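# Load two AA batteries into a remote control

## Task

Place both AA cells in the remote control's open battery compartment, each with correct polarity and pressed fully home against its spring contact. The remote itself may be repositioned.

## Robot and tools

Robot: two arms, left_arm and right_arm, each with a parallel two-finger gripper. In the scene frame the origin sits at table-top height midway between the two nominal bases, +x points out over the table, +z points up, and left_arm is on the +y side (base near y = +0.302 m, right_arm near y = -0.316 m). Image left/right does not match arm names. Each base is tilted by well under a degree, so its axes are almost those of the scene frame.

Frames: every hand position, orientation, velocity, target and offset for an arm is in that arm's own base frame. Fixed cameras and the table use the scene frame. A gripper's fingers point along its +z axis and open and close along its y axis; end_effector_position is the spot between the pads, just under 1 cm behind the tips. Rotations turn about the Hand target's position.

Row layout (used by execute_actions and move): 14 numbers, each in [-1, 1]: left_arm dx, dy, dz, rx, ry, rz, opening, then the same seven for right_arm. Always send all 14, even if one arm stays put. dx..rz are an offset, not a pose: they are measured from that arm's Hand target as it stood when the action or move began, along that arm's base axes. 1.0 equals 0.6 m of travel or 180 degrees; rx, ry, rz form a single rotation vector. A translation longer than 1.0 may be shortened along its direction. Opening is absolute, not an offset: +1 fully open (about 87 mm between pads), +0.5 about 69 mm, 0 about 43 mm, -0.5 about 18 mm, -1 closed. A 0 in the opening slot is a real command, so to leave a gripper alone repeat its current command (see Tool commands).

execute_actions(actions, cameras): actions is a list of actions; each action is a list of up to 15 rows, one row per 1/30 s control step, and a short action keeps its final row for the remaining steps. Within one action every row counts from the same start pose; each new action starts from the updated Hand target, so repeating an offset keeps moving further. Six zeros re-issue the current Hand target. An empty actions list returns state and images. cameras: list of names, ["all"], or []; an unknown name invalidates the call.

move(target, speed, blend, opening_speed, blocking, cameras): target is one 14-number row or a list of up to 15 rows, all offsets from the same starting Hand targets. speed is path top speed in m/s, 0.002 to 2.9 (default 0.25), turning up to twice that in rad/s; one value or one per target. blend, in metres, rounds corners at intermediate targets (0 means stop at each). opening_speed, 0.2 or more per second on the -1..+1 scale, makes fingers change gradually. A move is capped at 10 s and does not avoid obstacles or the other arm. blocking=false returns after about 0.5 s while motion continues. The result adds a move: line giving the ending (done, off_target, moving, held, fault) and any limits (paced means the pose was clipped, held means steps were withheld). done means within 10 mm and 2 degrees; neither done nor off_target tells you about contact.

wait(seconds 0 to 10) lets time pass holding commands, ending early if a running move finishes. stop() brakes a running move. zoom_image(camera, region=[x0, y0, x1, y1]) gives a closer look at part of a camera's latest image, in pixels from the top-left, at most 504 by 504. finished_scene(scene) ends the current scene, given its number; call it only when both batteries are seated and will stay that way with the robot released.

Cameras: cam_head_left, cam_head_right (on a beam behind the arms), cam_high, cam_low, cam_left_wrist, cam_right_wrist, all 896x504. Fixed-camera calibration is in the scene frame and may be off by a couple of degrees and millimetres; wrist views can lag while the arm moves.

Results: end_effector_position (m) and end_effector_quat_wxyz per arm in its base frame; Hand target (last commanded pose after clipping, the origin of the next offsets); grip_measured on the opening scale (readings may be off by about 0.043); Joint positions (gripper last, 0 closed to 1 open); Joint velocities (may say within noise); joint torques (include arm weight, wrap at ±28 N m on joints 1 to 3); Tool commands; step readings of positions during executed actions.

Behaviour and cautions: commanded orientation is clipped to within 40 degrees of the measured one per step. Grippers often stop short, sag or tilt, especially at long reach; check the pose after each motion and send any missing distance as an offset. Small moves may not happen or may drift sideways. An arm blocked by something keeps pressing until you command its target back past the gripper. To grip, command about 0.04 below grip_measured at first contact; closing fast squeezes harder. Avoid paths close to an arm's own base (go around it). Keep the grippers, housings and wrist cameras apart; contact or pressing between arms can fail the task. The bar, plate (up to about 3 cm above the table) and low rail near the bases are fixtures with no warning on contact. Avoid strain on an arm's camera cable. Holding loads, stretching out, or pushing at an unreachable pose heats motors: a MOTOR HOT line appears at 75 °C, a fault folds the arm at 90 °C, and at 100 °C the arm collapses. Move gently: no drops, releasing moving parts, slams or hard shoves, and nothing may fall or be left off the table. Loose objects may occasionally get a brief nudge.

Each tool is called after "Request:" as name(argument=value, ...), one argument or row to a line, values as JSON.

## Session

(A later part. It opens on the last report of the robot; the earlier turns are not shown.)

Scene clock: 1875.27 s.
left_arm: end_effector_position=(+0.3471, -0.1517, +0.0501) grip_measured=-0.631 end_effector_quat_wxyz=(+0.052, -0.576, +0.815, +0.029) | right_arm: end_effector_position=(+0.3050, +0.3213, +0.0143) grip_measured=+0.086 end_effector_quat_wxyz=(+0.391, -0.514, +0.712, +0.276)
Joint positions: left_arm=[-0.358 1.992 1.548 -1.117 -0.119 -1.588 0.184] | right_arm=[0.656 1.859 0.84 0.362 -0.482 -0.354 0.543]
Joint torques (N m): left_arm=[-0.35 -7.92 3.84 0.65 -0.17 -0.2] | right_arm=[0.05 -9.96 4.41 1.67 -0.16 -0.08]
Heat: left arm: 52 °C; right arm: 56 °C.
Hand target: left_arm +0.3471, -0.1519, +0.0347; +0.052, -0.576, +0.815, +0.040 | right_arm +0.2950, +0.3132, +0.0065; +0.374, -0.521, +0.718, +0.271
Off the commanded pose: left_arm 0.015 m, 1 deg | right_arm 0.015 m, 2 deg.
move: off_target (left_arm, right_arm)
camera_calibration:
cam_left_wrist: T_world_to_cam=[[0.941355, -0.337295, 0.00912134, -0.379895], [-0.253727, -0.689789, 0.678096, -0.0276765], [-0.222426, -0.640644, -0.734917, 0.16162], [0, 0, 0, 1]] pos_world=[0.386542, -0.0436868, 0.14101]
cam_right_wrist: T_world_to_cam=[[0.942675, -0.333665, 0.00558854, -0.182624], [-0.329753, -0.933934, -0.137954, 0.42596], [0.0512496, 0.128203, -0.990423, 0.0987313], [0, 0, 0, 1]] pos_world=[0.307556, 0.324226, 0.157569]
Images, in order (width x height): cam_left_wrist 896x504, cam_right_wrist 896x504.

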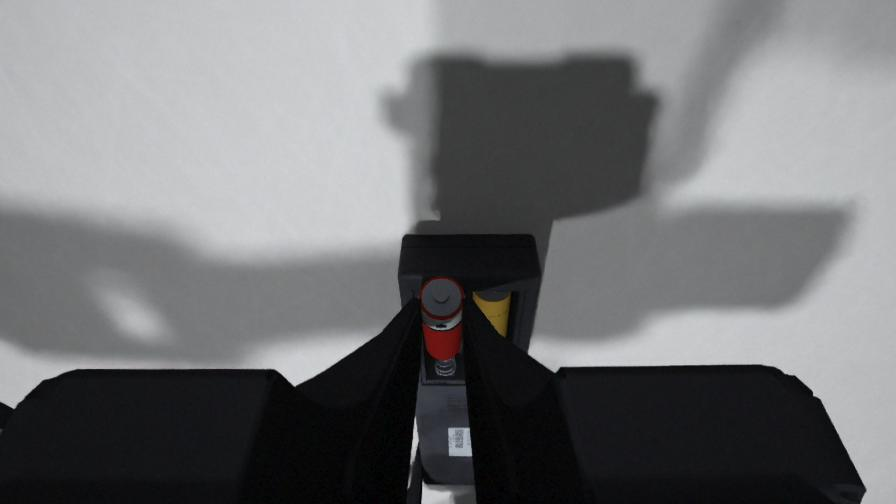

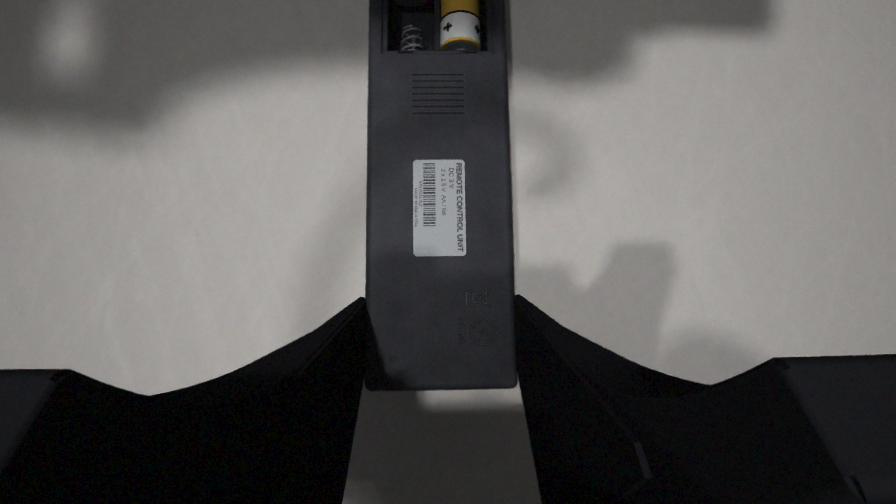

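Request:
move(
  target=[-0.0052,-0.021,0.004,0,0,0,-0.73,0,0,0,0,0,0,0.0],
  speed=0.05,
  cameras=["cam_right_wrist","cam_left_wrist"],
)

Request:
zoom_image(
  camera="cam_right_wrist",
  region=[370, 0, 510, 70],
)

Request:
zoom_image(
  camera="cam_left_wrist",
  region=[370, 230, 530, 390],
)

Scene clock: 1882.40 s.
left_arm: end_effector_position=(+0.3446, -0.1627, +0.0473) grip_measured=-0.631 end_effector_quat_wxyz=(+0.054, -0.575, +0.816, +0.029) | right_arm: end_effector_position=(+0.3050, +0.3213, +0.0143) grip_measured=+0.086 end_effector_quat_wxyz=(+0.391, -0.514, +0.712, +0.276)
Joint positions: left_arm=[-0.389 2 1.548 -1.11 -0.122 -1.616 0.184] | right_arm=[0.656 1.859 0.84 0.362 -0.482 -0.354 0.543]
Joint torques (N m): left_arm=[-0.53 -8.16 5.42 0.41 -0.19 -0.24] | right_arm=[0.02 -9.96 4.44 1.67 -0.16 -0.08]
Heat: left arm: 52 °C; right arm: 56 °C.
Hand target: left_arm +0.3441, -0.1645, +0.0371; +0.053, -0.576, +0.815, +0.040 | right_arm +0.2950, +0.3132, +0.0065; +0.374, -0.521, +0.718, +0.271
Off the commanded pose: left_arm 0.010 m, 1 deg | right_arm 0.015 m, 2 deg.
move: off_target (right_arm)
camera_calibration:
cam_left_wrist: T_world_to_cam=[[0.94034, -0.340046, 0.0114228, -0.381509], [-0.257743, -0.690026, 0.676338, -0.0326093], [-0.222104, -0.638932, -0.736503, 0.152202], [0, 0, 0, 1]] pos_world=[0.384148, -0.0549848, 0.13851]
cam_right_wrist: T_world_to_cam=[[0.942675, -0.333665, 0.00558854, -0.182624], [-0.329753, -0.933934, -0.137954, 0.42596], [0.0512496, 0.128203, -0.990423, 0.0987313], [0, 0, 0, 1]] pos_world=[0.307556, 0.324226, 0.157569]
Images, in order (width x height): cam_left_wrist 896x504, cam_right_wrist 896x504.

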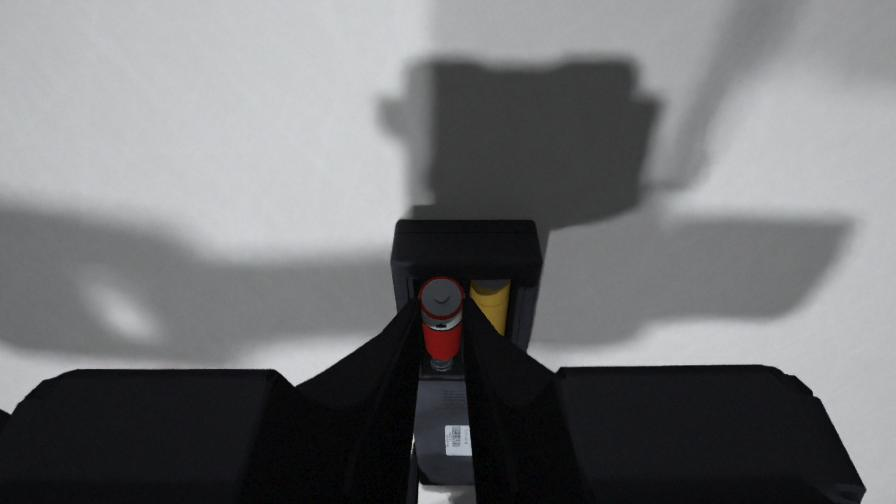

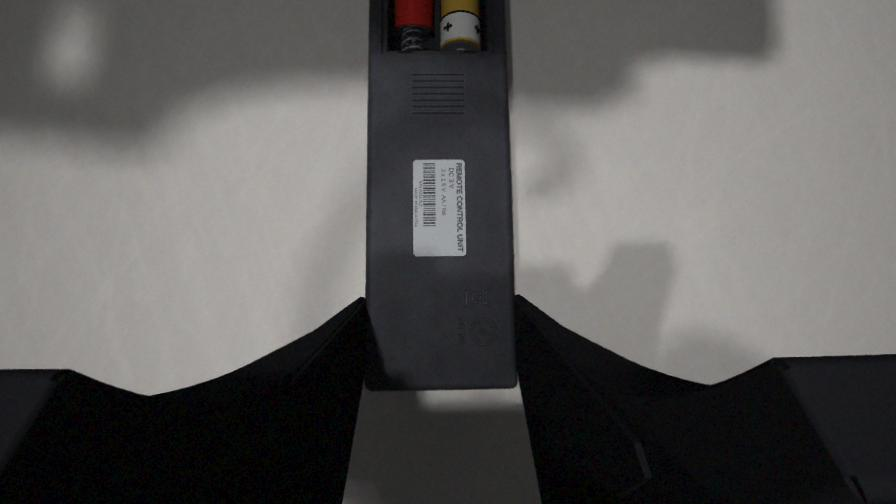

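Scaled by 3.600.

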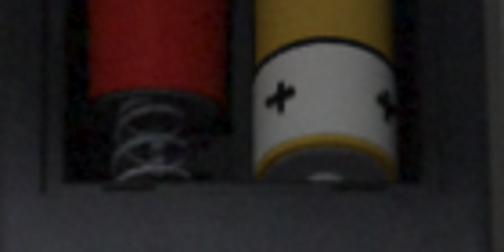

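Scaled by 3.150.

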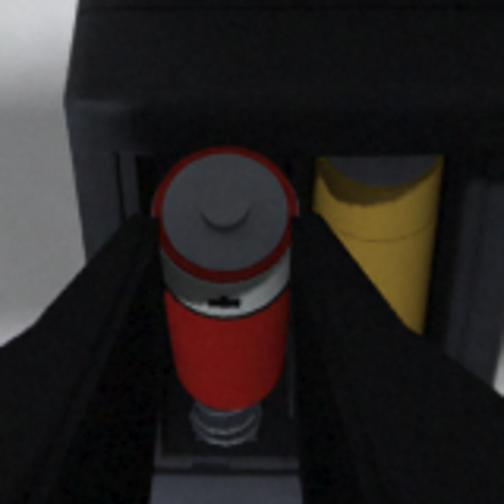

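Request:
move(
  target=[-0.0097,-0.0285,0.003,0,0,0,-0.73,0,0,0,0,0,0,0.0],
  speed=0.05,
  cameras=["cam_right_wrist","cam_left_wrist"],
)

Request:
zoom_image(
  camera="cam_right_wrist",
  region=[370, 0, 510, 70],
)

Request:
zoom_image(
  camera="cam_left_wrist",
  region=[370, 230, 530, 390],
)

Scene clock: 1891.37 s.
left_arm: end_effector_position=(+0.3431, -0.1659, +0.0463) grip_measured=-0.631 end_effector_quat_wxyz=(+0.073, -0.580, +0.810, +0.043) | right_arm: end_effector_position=(+0.3050, +0.3213, +0.0143) grip_measured=+0.086 end_effector_quat_wxyz=(+0.391, -0.514, +0.712, +0.276)
Joint positions: left_arm=[-0.421 2.002 1.55 -1.119 -0.17 -1.663 0.184] | right_arm=[0.656 1.859 0.84 0.362 -0.482 -0.354 0.543]
Joint torques (N m): left_arm=[-1.96 -7.71 6.35 0.32 0.26 -0.22] | right_arm=[0.05 -9.96 4.4 1.67 -0.16 -0.07]
Heat: left arm: 51 °C; right arm: 56 °C.
Hand target: left_arm +0.3382, -0.1816, +0.0389; +0.052, -0.576, +0.815, +0.040 | right_arm +0.2950, +0.3132, +0.0065; +0.374, -0.521, +0.718, +0.271
Off the commanded pose: left_arm 0.018 m, 3 deg | right_arm 0.015 m, 2 deg.
move: off_target (left_arm, right_arm)
camera_calibration:
cam_left_wrist: T_world_to_cam=[[0.945005, -0.326798, 0.012956, -0.380613], [-0.258776, -0.722906, 0.640658, -0.0379529], [-0.2, -0.608778, -0.767717, 0.147969], [0, 0, 0, 1]] pos_world=[0.379454, -0.0617396, 0.142845]
cam_right_wrist: T_world_to_cam=[[0.942675, -0.333665, 0.00558854, -0.182624], [-0.329753, -0.933934, -0.137954, 0.42596], [0.0512496, 0.128203, -0.990423, 0.0987313], [0, 0, 0, 1]] pos_world=[0.307556, 0.324226, 0.157569]
Images, in order (width x height): cam_left_wrist 896x504, cam_right_wrist 896x504.

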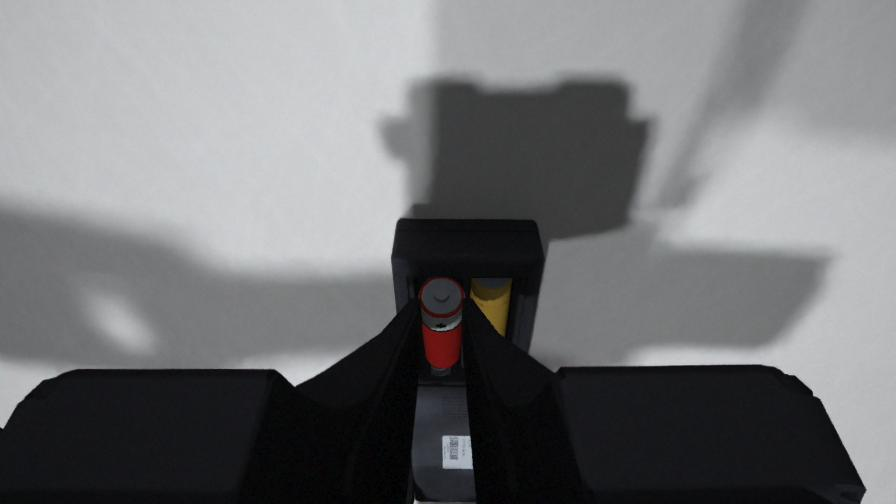

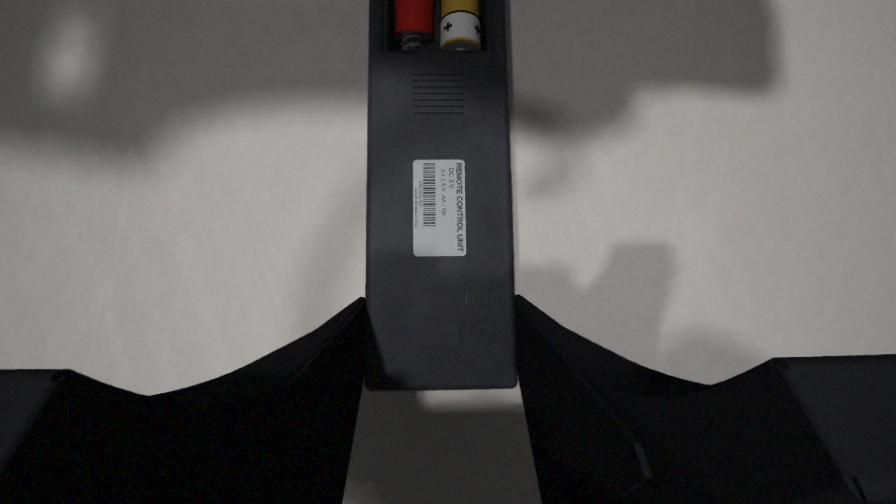

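Scaled by 3.600.

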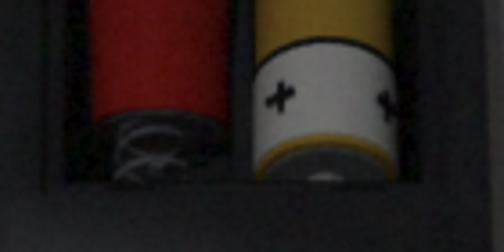

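Scaled by 3.150.

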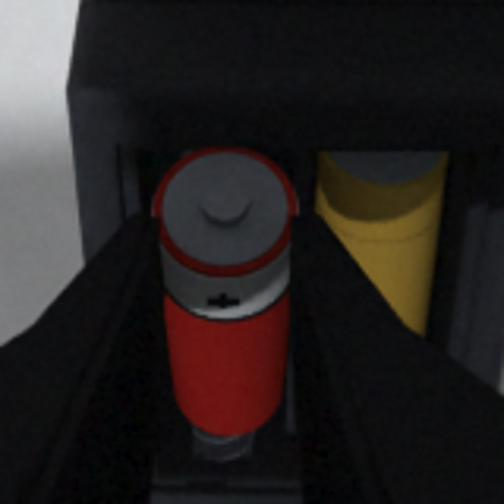

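Request:
move(
  target=[-0.0105,-0.032,0.002,-0.0264,0.0087,0,-0.73,0,0,0,0,0,0,0.0],
  speed=0.06,
  cameras=["cam_right_wrist","cam_left_wrist"],
)

Request:
zoom_image(
  camera="cam_right_wrist",
  region=[370, 0, 510, 70],
)

Request:
zoom_image(
  camera="cam_left_wrist",
  region=[370, 230, 530, 390],
)

Scene clock: 1899.63 s.
left_arm: end_effector_position=(+0.3419, -0.1692, +0.0466) grip_measured=-0.631 end_effector_quat_wxyz=(+0.065, -0.584, +0.808, +0.038) | right_arm: end_effector_position=(+0.3042, +0.3206, +0.0143) grip_measured=+0.086 end_effector_quat_wxyz=(+0.389, -0.514, +0.713, +0.276)
Joint positions: left_arm=[-0.421 2.002 1.55 -1.119 -0.151 -1.673 0.184] | right_arm=[0.656 1.856 0.84 0.355 -0.481 -0.354 0.543]
Joint torques (N m): left_arm=[-2.69 -7.94 6.22 0.45 1.02 -0.3] | right_arm=[0.02 -9.7 4.41 1.77 -0.17 -0.07]
Heat: left arm: 51 °C; right arm: 56 °C.
Hand target: left_arm +0.3319, -0.2007, +0.0401; +0.017, -0.577, +0.816, +0.014 | right_arm +0.2949, +0.3132, +0.0064; +0.374, -0.521, +0.718, +0.271
Off the commanded pose: left_arm 0.034 m, 6 deg | right_arm 0.014 m, 2 deg.
move: off_target (left_arm, right_arm)
camera_calibration:
cam_left_wrist: T_world_to_cam=[[0.948027, -0.317964, 0.0119747, -0.380035], [-0.247667, -0.713761, 0.655139, -0.0437356], [-0.199763, -0.624055, -0.755414, 0.142607], [0, 0, 0, 1]] pos_world=[0.377939, -0.0630597, 0.140931]
cam_right_wrist: T_world_to_cam=[[0.942487, -0.334223, 0.00350997, -0.181967], [-0.330769, -0.934153, -0.13398, 0.425365], [0.048058, 0.125113, -0.990978, 0.100842], [0, 0, 0, 1]] pos_world=[0.307353, 0.323921, 0.157561]
Images, in order (width x height): cam_left_wrist 896x504, cam_right_wrist 896x504.

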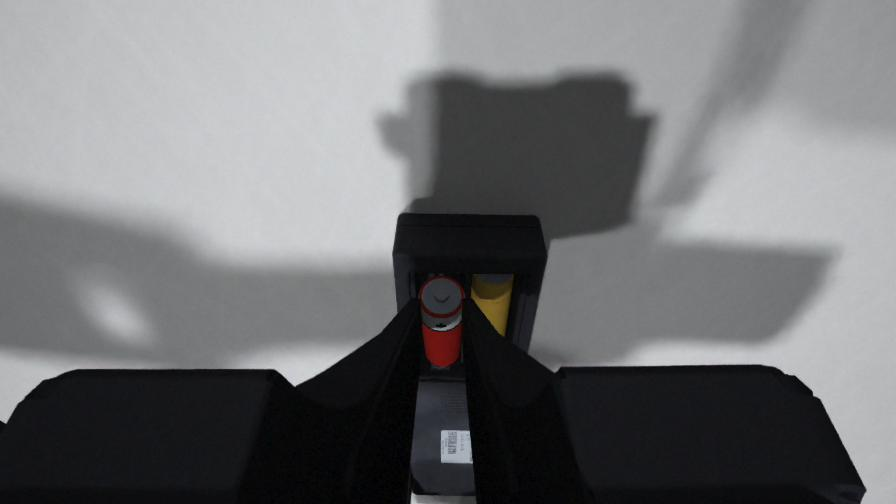

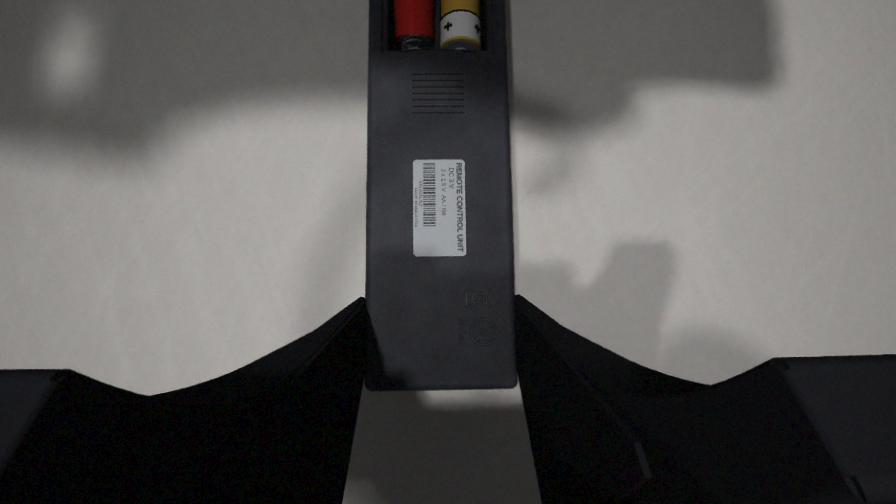

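Scaled by 3.600.

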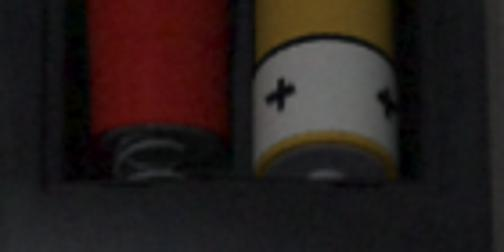

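Scaled by 3.150.

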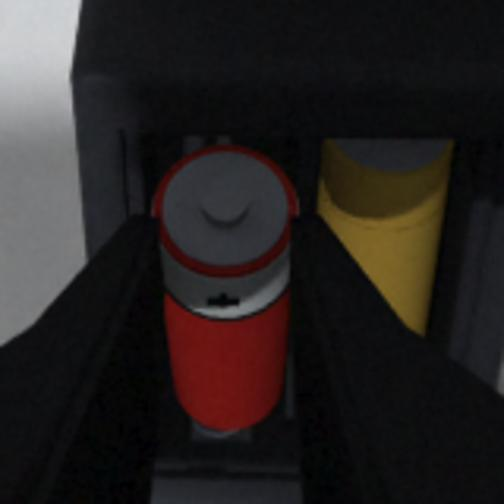

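Request:
move(
  target=[-0.0083,-0.0253,-0.005,-0.0158,0.0052,0,-0.73,0.0177,0.0188,0,0,0,0,0.0],
  speed=0.06,
  cameras=["cam_right_wrist","cam_left_wrist"],
)

Request:
zoom_image(
  camera="cam_right_wrist",
  region=[370, 0, 510, 70],
)

Request:
zoom_image(
  camera="cam_left_wrist",
  region=[370, 230, 530, 390],
)

Scene clock: 1909.40 s.
left_arm: end_effector_position=(+0.3408, -0.1724, +0.0467) grip_measured=-0.631 end_effector_quat_wxyz=(+0.061, -0.587, +0.806, +0.035) | right_arm: end_effector_position=(+0.3045, +0.3204, +0.0142) grip_measured=+0.086 end_effector_quat_wxyz=(+0.382, -0.515, +0.717, +0.275)
Joint positions: left_arm=[-0.425 2.002 1.55 -1.12 -0.14 -1.685 0.184] | right_arm=[0.656 1.857 0.857 0.321 -0.48 -0.356 0.543]
Joint torques (N m): left_arm=[-3.63 -7.64 5.12 0.53 1.44 -0.22] | right_arm=[0.69 -5.79 8.95 1.91 -0.13 0]
Heat: left arm: 51 °C; right arm: 56 °C.
Hand target: left_arm +0.3269, -0.2160, +0.0371; -0.004, -0.577, +0.817, -0.002 | right_arm +0.3056, +0.3245, +0.0064; +0.374, -0.521, +0.718, +0.271
Off the commanded pose: left_arm 0.047 m, 9 deg | right_arm 0.009 m, 1 deg.
move: off_target (left_arm)
camera_calibration:
cam_left_wrist: T_world_to_cam=[[0.950548, -0.31034, 0.0121398, -0.379612], [-0.239849, -0.708684, 0.663505, -0.0486931], [-0.197309, -0.633605, -0.748073, 0.137695], [0, 0, 0, 1]] pos_world=[0.376329, -0.0650725, 0.139922]
cam_right_wrist: T_world_to_cam=[[0.942523, -0.334125, -0.00326301, -0.182285], [-0.332123, -0.935716, -0.118868, 0.42602], [0.0366635, 0.11312, -0.992905, 0.108054], [0, 0, 0, 1]] pos_world=[0.309337, 0.325505, 0.157332]
Images, in order (width x height): cam_left_wrist 896x504, cam_right_wrist 896x504.

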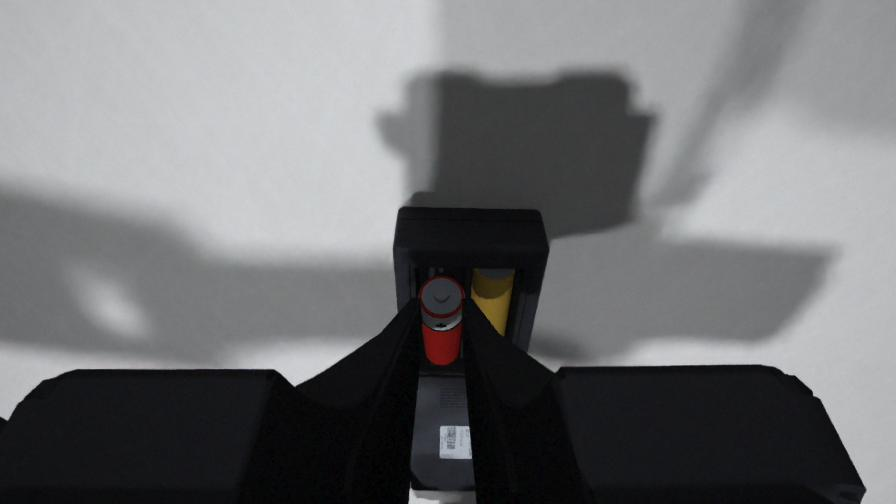

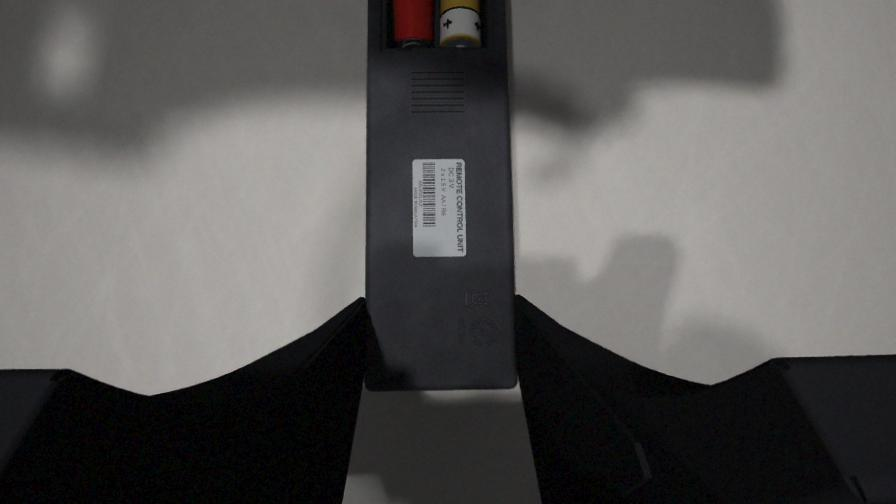

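Scaled by 3.600.

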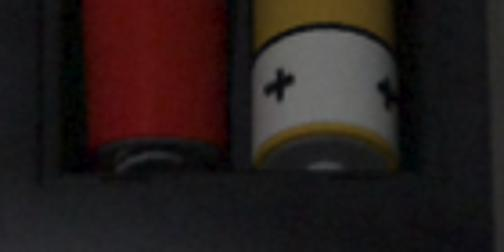

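Scaled by 3.150.

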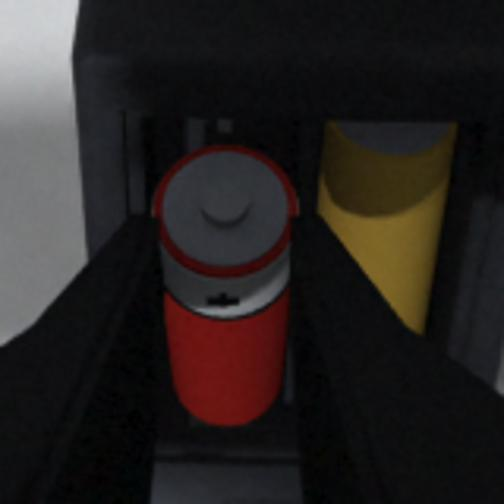

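Request:
move(
  target=[-0.002,-0.004,-0.02,-0.0105,0.0035,0,-0.73,0,0,0,0,0,0,0.0],
  speed=0.05,
  cameras=["cam_right_wrist","cam_left_wrist"],
)

Request:
zoom_image(
  camera="cam_right_wrist",
  region=[370, 0, 510, 70],
)

Request:
zoom_image(
  camera="cam_left_wrist",
  region=[370, 230, 530, 390],
)

Scene clock: 1915.87 s.
left_arm: end_effector_position=(+0.3399, -0.1733, +0.0405) grip_measured=-0.636 end_effector_quat_wxyz=(+0.057, -0.588, +0.806, +0.035) | right_arm: end_effector_position=(+0.3045, +0.3204, +0.0142) grip_measured=+0.086 end_effector_quat_wxyz=(+0.382, -0.515, +0.717, +0.274)
Joint positions: left_arm=[-0.425 2.011 1.537 -1.103 -0.134 -1.685 0.182] | right_arm=[0.656 1.857 0.857 0.321 -0.48 -0.357 0.543]
Joint torques (N m): left_arm=[-2.92 -7.23 3.81 0.81 1.76 -0.15] | right_arm=[0.68 -5.79 8.99 1.91 -0.13 0]
Heat: left arm: 51 °C; right arm: 55 °C.
Hand target: left_arm +0.3258, -0.2184, +0.0252; -0.018, -0.577, +0.816, -0.012 | right_arm +0.3055, +0.3245, +0.0064; +0.374, -0.521, +0.718, +0.271
Off the commanded pose: left_arm 0.050 m, 10 deg | right_arm 0.009 m, 1 deg.
move: off_target (left_arm)
camera_calibration:
cam_left_wrist: T_world_to_cam=[[0.950724, -0.309968, 0.00659162, -0.378665], [-0.234922, -0.706346, 0.667748, -0.0467376], [-0.202325, -0.636392, -0.744358, 0.133425], [0, 0, 0, 1]] pos_world=[0.376021, -0.0654764, 0.133021]
cam_right_wrist: T_world_to_cam=[[0.942596, -0.333918, -0.00323194, -0.182285], [-0.331927, -0.935827, -0.118544, 0.425911], [0.0365595, 0.112812, -0.992944, 0.108195], [0, 0, 0, 1]] pos_world=[0.309237, 0.325505, 0.157332]
Images, in order (width x height): cam_left_wrist 896x504, cam_right_wrist 896x504.

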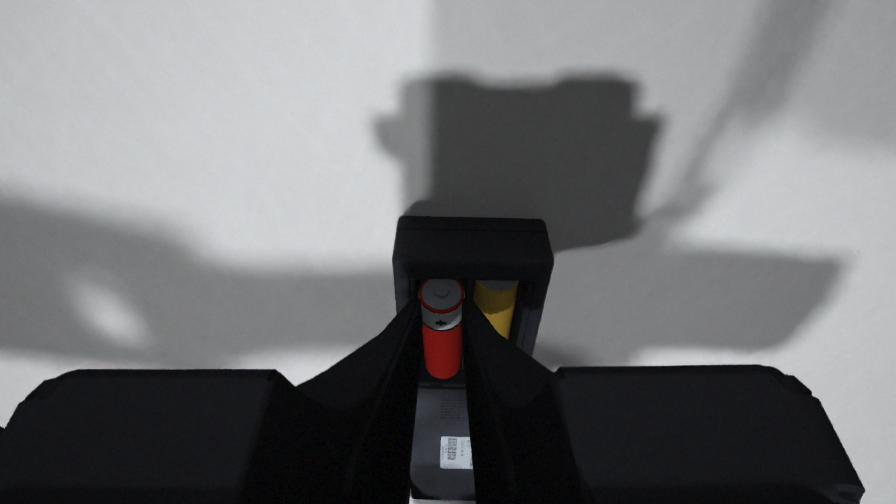

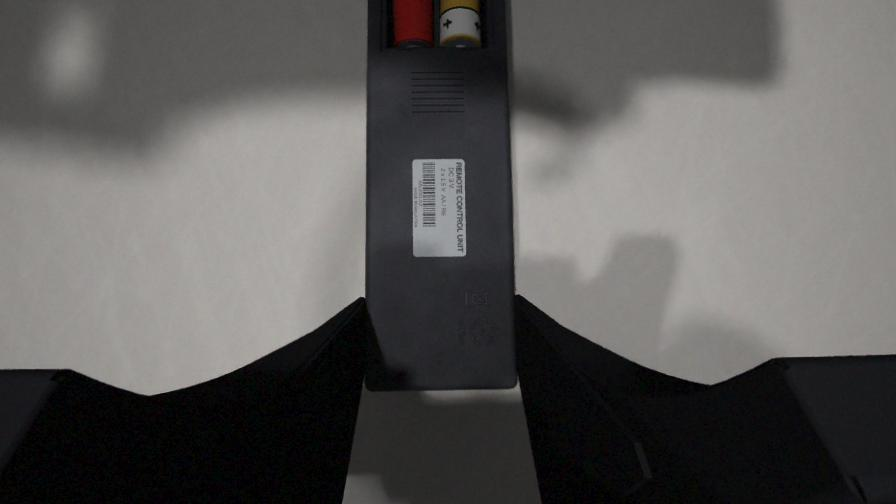

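Scaled by 3.600.

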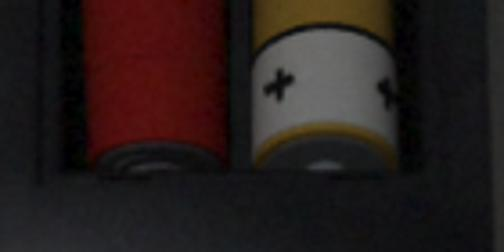

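Scaled by 3.150.

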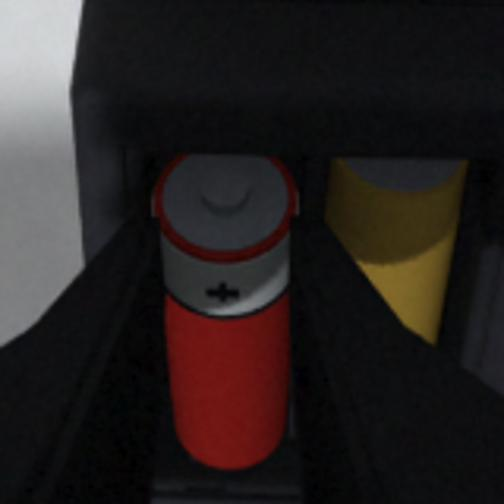

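Request:
move(
  target=[0.0255,0.0815,0.008,0.0475,-0.0156,0,-0.73,0,0,0,0,0,0,0.0],
  speed=0.06,
  cameras=["cam_right_wrist","cam_left_wrist"],
)

Request:
zoom_image(
  camera="cam_right_wrist",
  region=[370, 0, 510, 70],
)

Request:
zoom_image(
  camera="cam_left_wrist",
  region=[370, 230, 530, 390],
)

Scene clock: 1934.43 s.
left_arm: end_effector_position=(+0.3427, -0.1675, +0.0406) grip_measured=-0.636 end_effector_quat_wxyz=(+0.057, -0.579, +0.813, +0.034) | right_arm: end_effector_position=(+0.3058, +0.3213, +0.0142) grip_measured=+0.086 end_effector_quat_wxyz=(+0.383, -0.515, +0.717, +0.274)
Joint positions: left_arm=[-0.407 2.011 1.537 -1.097 -0.132 -1.645 0.182] | right_arm=[0.656 1.861 0.862 0.321 -0.479 -0.357 0.543]
Joint torques (N m): left_arm=[0.23 -8.9 4.18 0.56 0.13 -0.02] | right_arm=[0.69 -6.26 8.47 1.9 -0.13 0.01]
Heat: left arm: 49 °C; right arm: 51 °C.
Hand target: left_arm +0.3411, -0.1695, +0.0300; +0.045, -0.576, +0.815, +0.035 | right_arm +0.3056, +0.3245, +0.0064; +0.374, -0.521, +0.718, +0.271
Off the commanded pose: left_arm 0.011 m, 1 deg | right_arm 0.008 m, 1 deg.
move: off_target (left_arm)
camera_calibration:
cam_left_wrist: T_world_to_cam=[[0.943758, -0.330558, 0.00724165, -0.380623], [-0.250285, -0.699922, 0.66893, -0.0357777], [-0.216051, -0.63312, -0.74329, 0.142919], [0, 0, 0, 1]] pos_world=[0.381139, -0.0603746, 0.132919]
cam_right_wrist: T_world_to_cam=[[0.942493, -0.334219, -0.00239335, -0.183152], [-0.332099, -0.935659, -0.119384, 0.42719], [0.0376609, 0.113313, -0.992845, 0.107542], [0, 0, 0, 1]] pos_world=[0.310439, 0.326305, 0.157334]
Images, in order (width x height): cam_left_wrist 896x504, cam_right_wrist 896x504.

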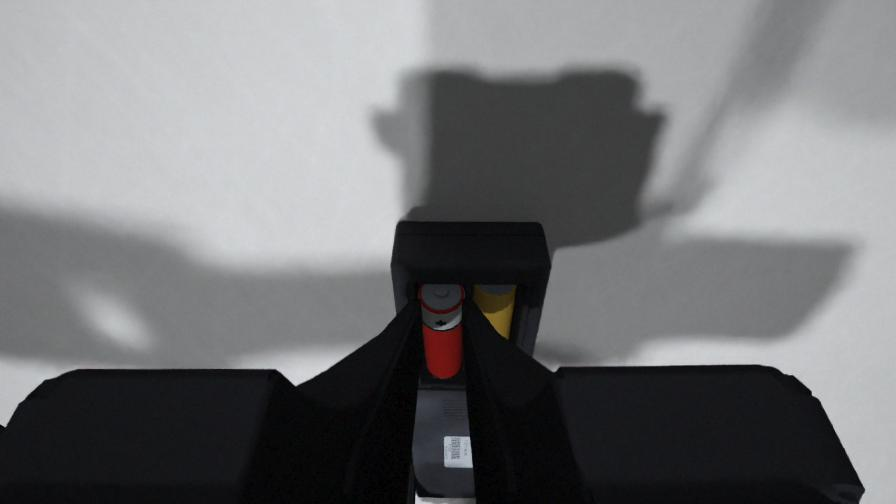

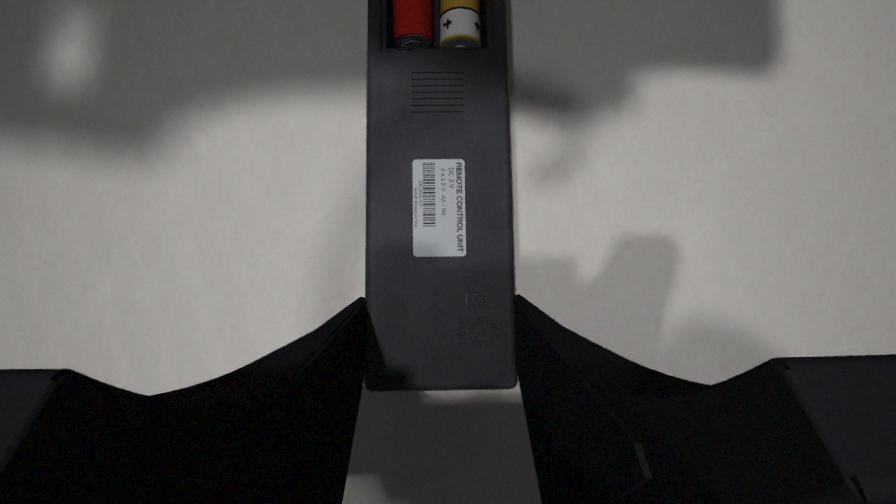

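Scaled by 3.600.

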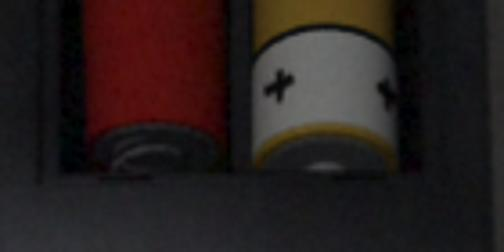

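Scaled by 3.150.

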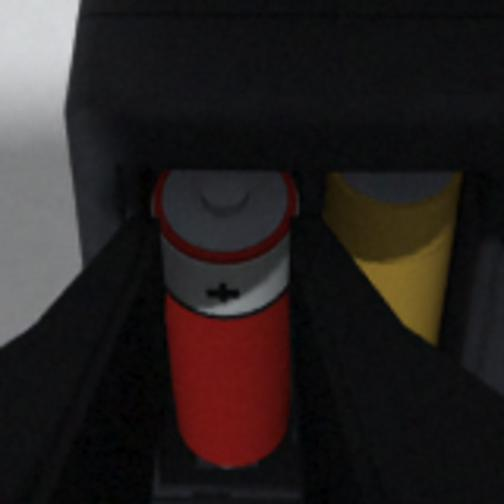

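Request:
move(
  target=[0.001,0.003,0.008,0,0,0,-0.54,0,0,0,0,0,0,0.0],
  speed=0.05,
  opening_speed=0.3,
  cameras=["cam_left_wrist"],
)

Request:
zoom_image(
  camera="cam_left_wrist",
  region=[370, 230, 530, 390],
)

Scene clock: 1939.70 s.
left_arm: end_effector_position=(+0.3432, -0.1686, +0.0407) grip_measured=-0.540 end_effector_quat_wxyz=(+0.054, -0.577, +0.814, +0.030) | right_arm: end_effector_position=(+0.3058, +0.3213, +0.0142) grip_measured=+0.086 end_effector_quat_wxyz=(+0.383, -0.515, +0.717, +0.274)
Joint positions: left_arm=[-0.405 2.011 1.537 -1.092 -0.123 -1.638 0.23] | right_arm=[0.656 1.861 0.862 0.321 -0.479 -0.357 0.543]
Joint torques (N m): left_arm=[0.47 -9.47 5.14 0.37 -0.08 -0.03] | right_arm=[0.72 -6.23 8.49 1.91 -0.13 0]
Heat: left arm: 49 °C; right arm: 51 °C.
Hand target: left_arm +0.3417, -0.1676, +0.0348; +0.045, -0.576, +0.815, +0.035 | right_arm +0.3056, +0.3245, +0.0064; +0.374, -0.521, +0.718, +0.271
Off the commanded pose: left_arm 0.006 m, 1 deg | right_arm 0.008 m, 1 deg.
move: done
camera_calibration:
cam_left_wrist: T_world_to_cam=[[0.942244, -0.334769, 0.0102992, -0.381841], [-0.253288, -0.692115, 0.675886, -0.0344077], [-0.219137, -0.639459, -0.736934, 0.142242], [0, 0, 0, 1]] pos_world=[0.382242, -0.0606846, 0.132011]
Images, in order (width x height): cam_left_wrist 896x504.

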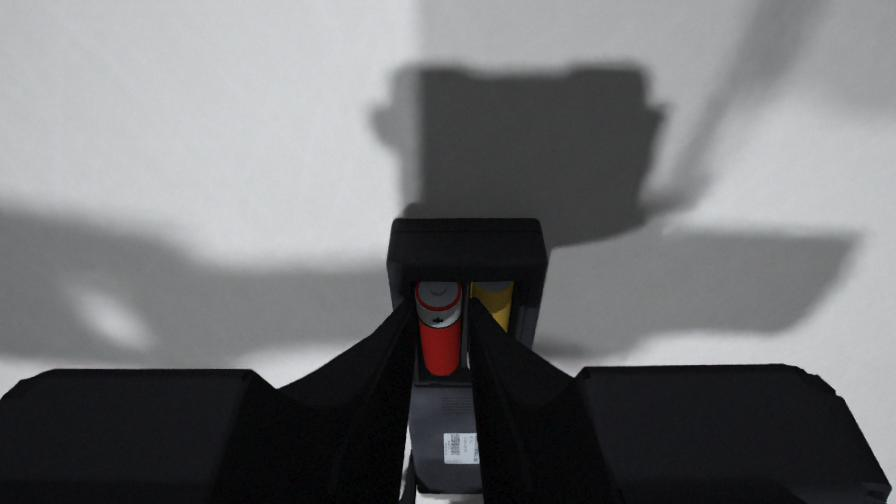

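Scaled by 3.150.

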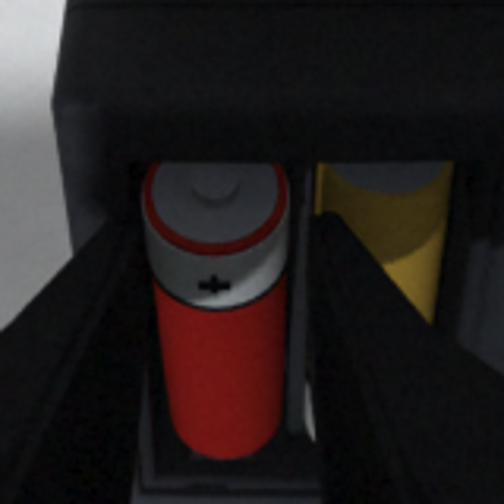

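Request:
move(
  target=[
    [0,0,0.04,0,0,0,-0.54,0,0,0,0,0,0,0.0],
    [0.0025,0.005,0.035,-0.0343,0.0113,0,-0.667,0,0,0,0,0,0,0.0],
  ],
  speed=0.08,
  opening_speed=0.5,
  cameras=["cam_left_wrist","cam_low"],
)

Request:
zoom_image(
  camera="cam_left_wrist",
  region=[370, 200, 530, 360],
)

Request:
zoom_image(
  camera="cam_low",
  region=[550, 230, 630, 280],
)

Scene clock: 1950.17 s.
left_arm: end_effector_position=(+0.3426, -0.1659, +0.0556) grip_measured=-0.667 end_effector_quat_wxyz=(+0.001, -0.577, +0.817, +0.005) | right_arm: end_effector_position=(+0.3069, +0.3222, +0.0142) grip_measured=+0.086 end_effector_quat_wxyz=(+0.384, -0.515, +0.716, +0.274)
Joint positions: left_arm=[-0.345 2.011 1.583 -1.151 -0.008 -1.574 0.167] | right_arm=[0.656 1.865 0.866 0.323 -0.479 -0.357 0.543]
Joint torques (N m): left_arm=[0.98 -11.44 4.71 0.37 0.05 -0.03] | right_arm=[0.69 -6.61 8.12 1.88 -0.12 0]
Heat: left arm: 49 °C; right arm: 51 °C.
Hand target: left_arm +0.3432, -0.1647, +0.0558; +0.000, -0.577, +0.817, +0.001 | right_arm +0.3056, +0.3245, +0.0064; +0.374, -0.521, +0.718, +0.271
Off the commanded pose: left_arm 0.001 m, 1 deg | right_arm 0.008 m, 1 deg.
move: done
camera_calibration:
cam_left_wrist: T_world_to_cam=[[0.94103, -0.338174, -0.0100581, -0.379439], [-0.214399, -0.619075, 0.7555, -0.048432], [-0.261717, -0.708791, -0.655072, 0.153222], [0, 0, 0, 1]] pos_world=[0.386781, -0.0496971, 0.133145]
Images, in order (width x height): cam_low 896x504, cam_left_wrist 896x504.

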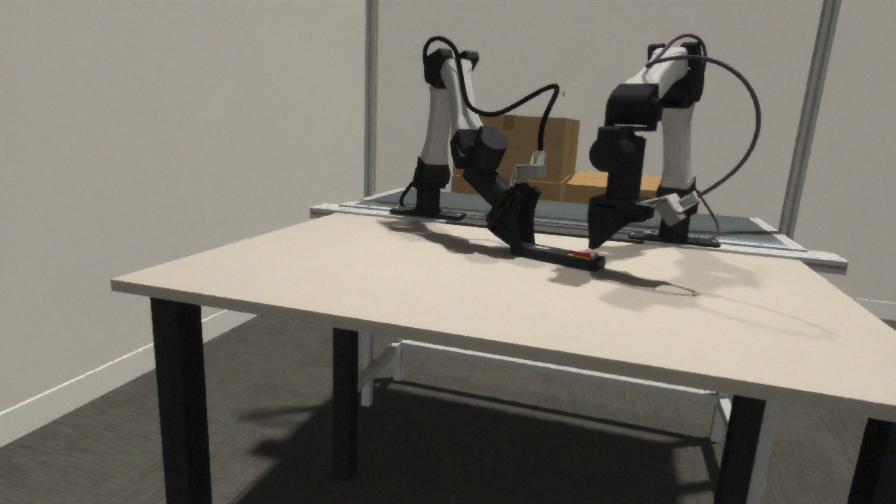

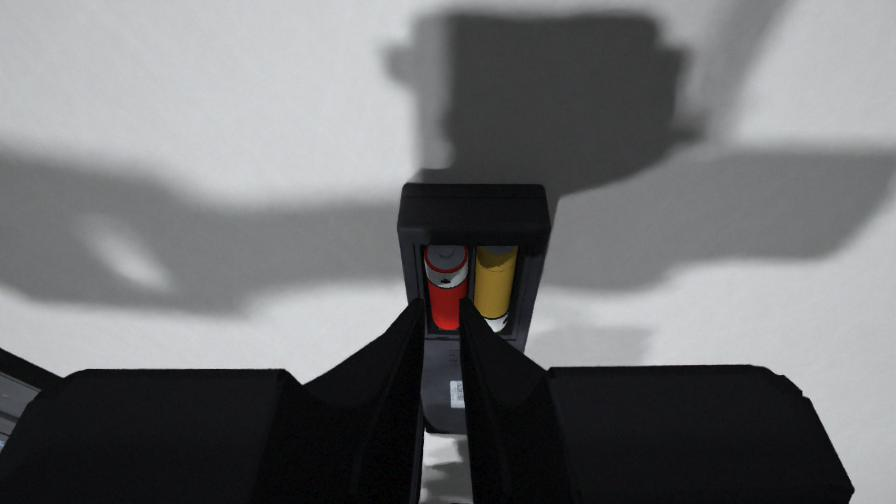

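Scaled by 3.150.

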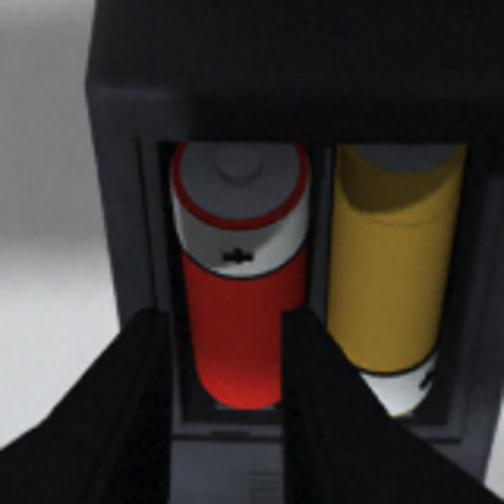

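Scaled by 6.300.

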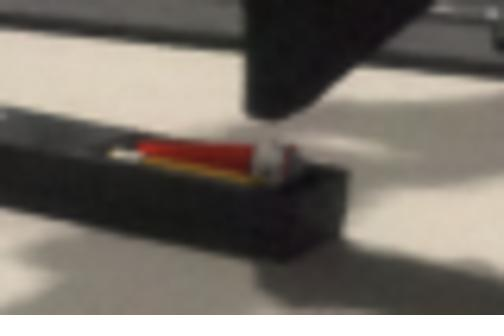

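Request:
move(
  target=[
    [0.0025,0.0045,-0.0097,0,0,0,-0.667,0.0063,0.0127,0,0,0,0,0.0],
    [0.0025,0.0045,-0.0463,0,0,0,-0.667,0.0063,0.0127,0,0,0,0,0.0],
    [-0.0078,-0.0272,-0.0463,0,0,0,-0.667,0.0063,0.0127,0,0,0,0,0.0],
  ],
  speed=0.06,
  cameras=["cam_left_wrist","cam_low"],
)

Request:
zoom_image(
  camera="cam_left_wrist",
  region=[370, 200, 530, 360],
)

Request:
zoom_image(
  camera="cam_low",
  region=[550, 230, 630, 280],
)

Scene clock: 1959.07 s.
left_arm: end_effector_position=(+0.3437, -0.1686, +0.0397) grip_measured=-0.666 end_effector_quat_wxyz=(+0.013, -0.581, +0.814, +0.002) | right_arm: end_effector_position=(+0.3106, +0.3302, +0.0144) grip_measured=+0.086 end_effector_quat_wxyz=(+0.385, -0.517, +0.713, +0.277)
Joint positions: left_arm=[-0.358 2.011 1.521 -1.069 -0.024 -1.597 0.167] | right_arm=[0.665 1.89 0.898 0.323 -0.479 -0.355 0.543]
Joint torques (N m): left_arm=[-2.06 -8.34 4.22 0.63 0.25 -0.27] | right_arm=[0.85 -7.02 8.34 1.82 -0.03 0.07]
Heat: left arm: 49 °C; right arm: 51 °C.
Hand target: left_arm +0.3384, -0.1809, +0.0279; +0.000, -0.577, +0.817, +0.001 | right_arm +0.3094, +0.3322, +0.0064; +0.374, -0.521, +0.718, +0.271
Off the commanded pose: left_arm 0.018 m, 2 deg | right_arm 0.008 m, 2 deg.
move: off_target (left_arm)
camera_calibration:
cam_left_wrist: T_world_to_cam=[[0.944227, -0.329136, 0.0102763, -0.381968], [-0.226673, -0.627012, 0.745302, -0.0345273], [-0.238862, -0.706064, -0.666648, 0.134235], [0, 0, 0, 1]] pos_world=[0.384902, -0.0525901, 0.119146]
Images, in order (width x height): cam_low 896x504, cam_left_wrist 896x504.

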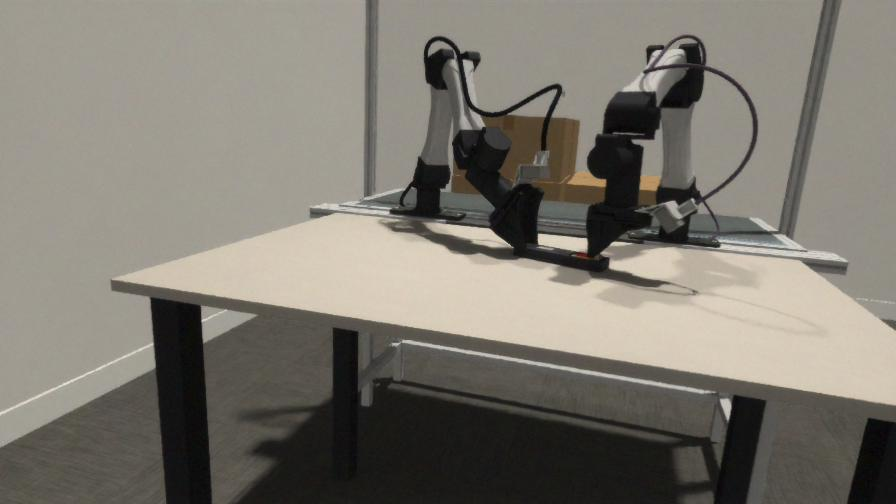

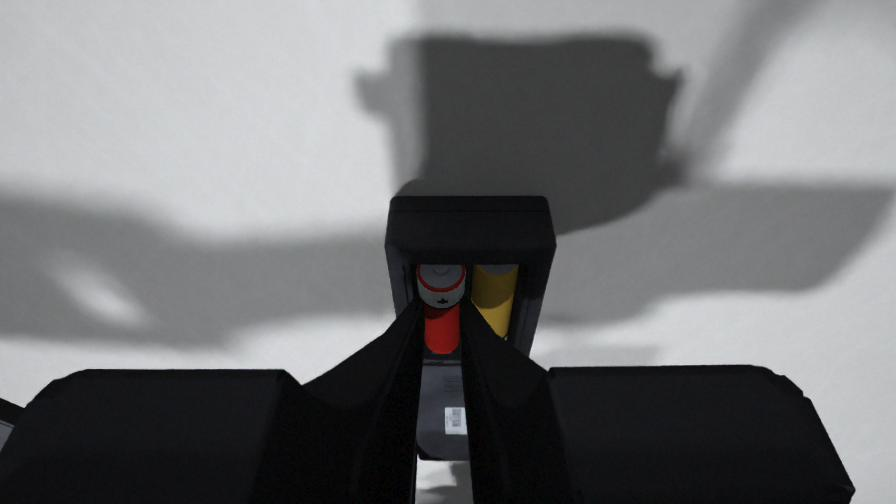

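Scaled by 3.150.

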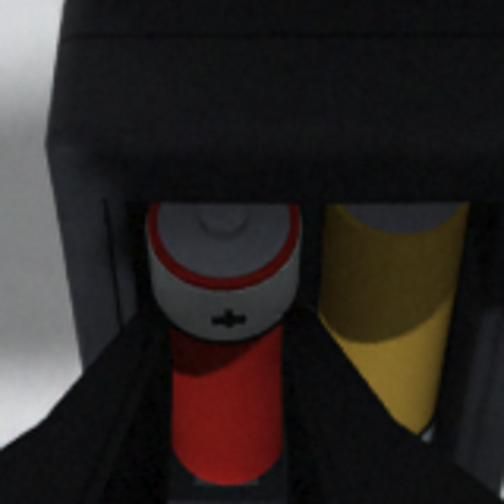

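Scaled by 6.300.

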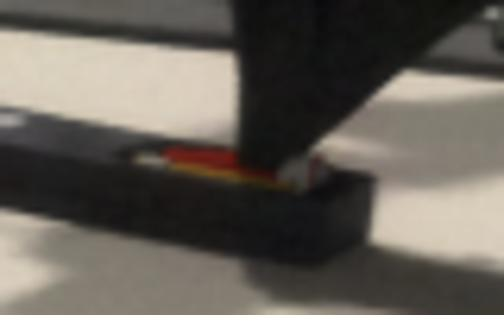

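Request:
move(
  target=[
    [0.0088,0.0205,0.0468,0,0,0,-0.667,0.002,-0.0033,0,0,0,0,0.0],
    [0.0163,0.0438,0.0402,0,0,0,-0.667,0.002,-0.0033,0,0,0,0,0.0],
    [0.0163,0.0438,-0.005,0,0,0,-0.667,0.002,-0.0033,0,0,0,0,0.0],
  ],
  speed=0.07,
  cameras=["cam_left_wrist"],
)

Request:
zoom_image(
  camera="cam_left_wrist",
  region=[370, 200, 530, 360],
)

Scene clock: 1970.67 s.
left_arm: end_effector_position=(+0.3479, -0.1556, +0.0412) grip_measured=-0.666 end_effector_quat_wxyz=(+0.005, -0.577, +0.817, -0.004) | right_arm: end_effector_position=(+0.3106, +0.3302, +0.0144) grip_measured=+0.086 end_effector_quat_wxyz=(+0.385, -0.517, +0.713, +0.277)
Joint positions: left_arm=[-0.312 2.011 1.524 -1.072 -0.002 -1.542 0.167] | right_arm=[0.665 1.89 0.898 0.323 -0.479 -0.355 0.543]
Joint torques (N m): left_arm=[0.43 -8.02 3.44 0.78 -0.04 -0.08] | right_arm=[0.2 -7.1 8.25 1.79 -0.1 0.02]
Heat: left arm: 49 °C; right arm: 50 °C.
Hand target: left_arm +0.3482, -0.1547, +0.0250; +0.000, -0.577, +0.817, +0.001 | right_arm +0.3106, +0.3302, +0.0064; +0.374, -0.521, +0.718, +0.271
Off the commanded pose: left_arm 0.016 m, 1 deg | right_arm 0.008 m, 2 deg.
move: off_target (left_arm)
camera_calibration:
cam_left_wrist: T_world_to_cam=[[0.941175, -0.337781, 0.00968674, -0.381963], [-0.226844, -0.6103, 0.758996, -0.0245156], [-0.250463, -0.716546, -0.651023, 0.147194], [0, 0, 0, 1]] pos_world=[0.3908, -0.0385108, 0.118134]
Images, in order (width x height): cam_left_wrist 896x504.

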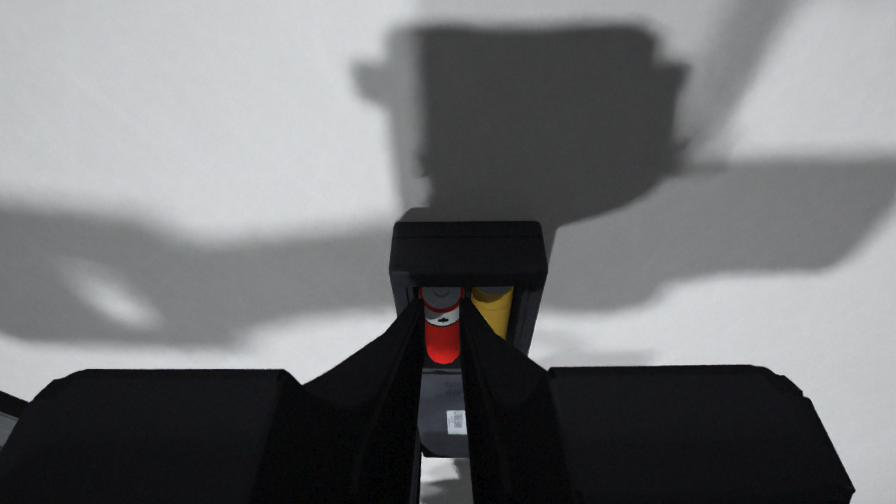

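Scaled by 3.150.

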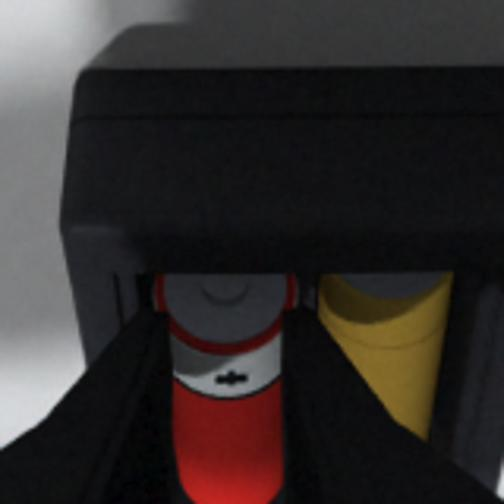

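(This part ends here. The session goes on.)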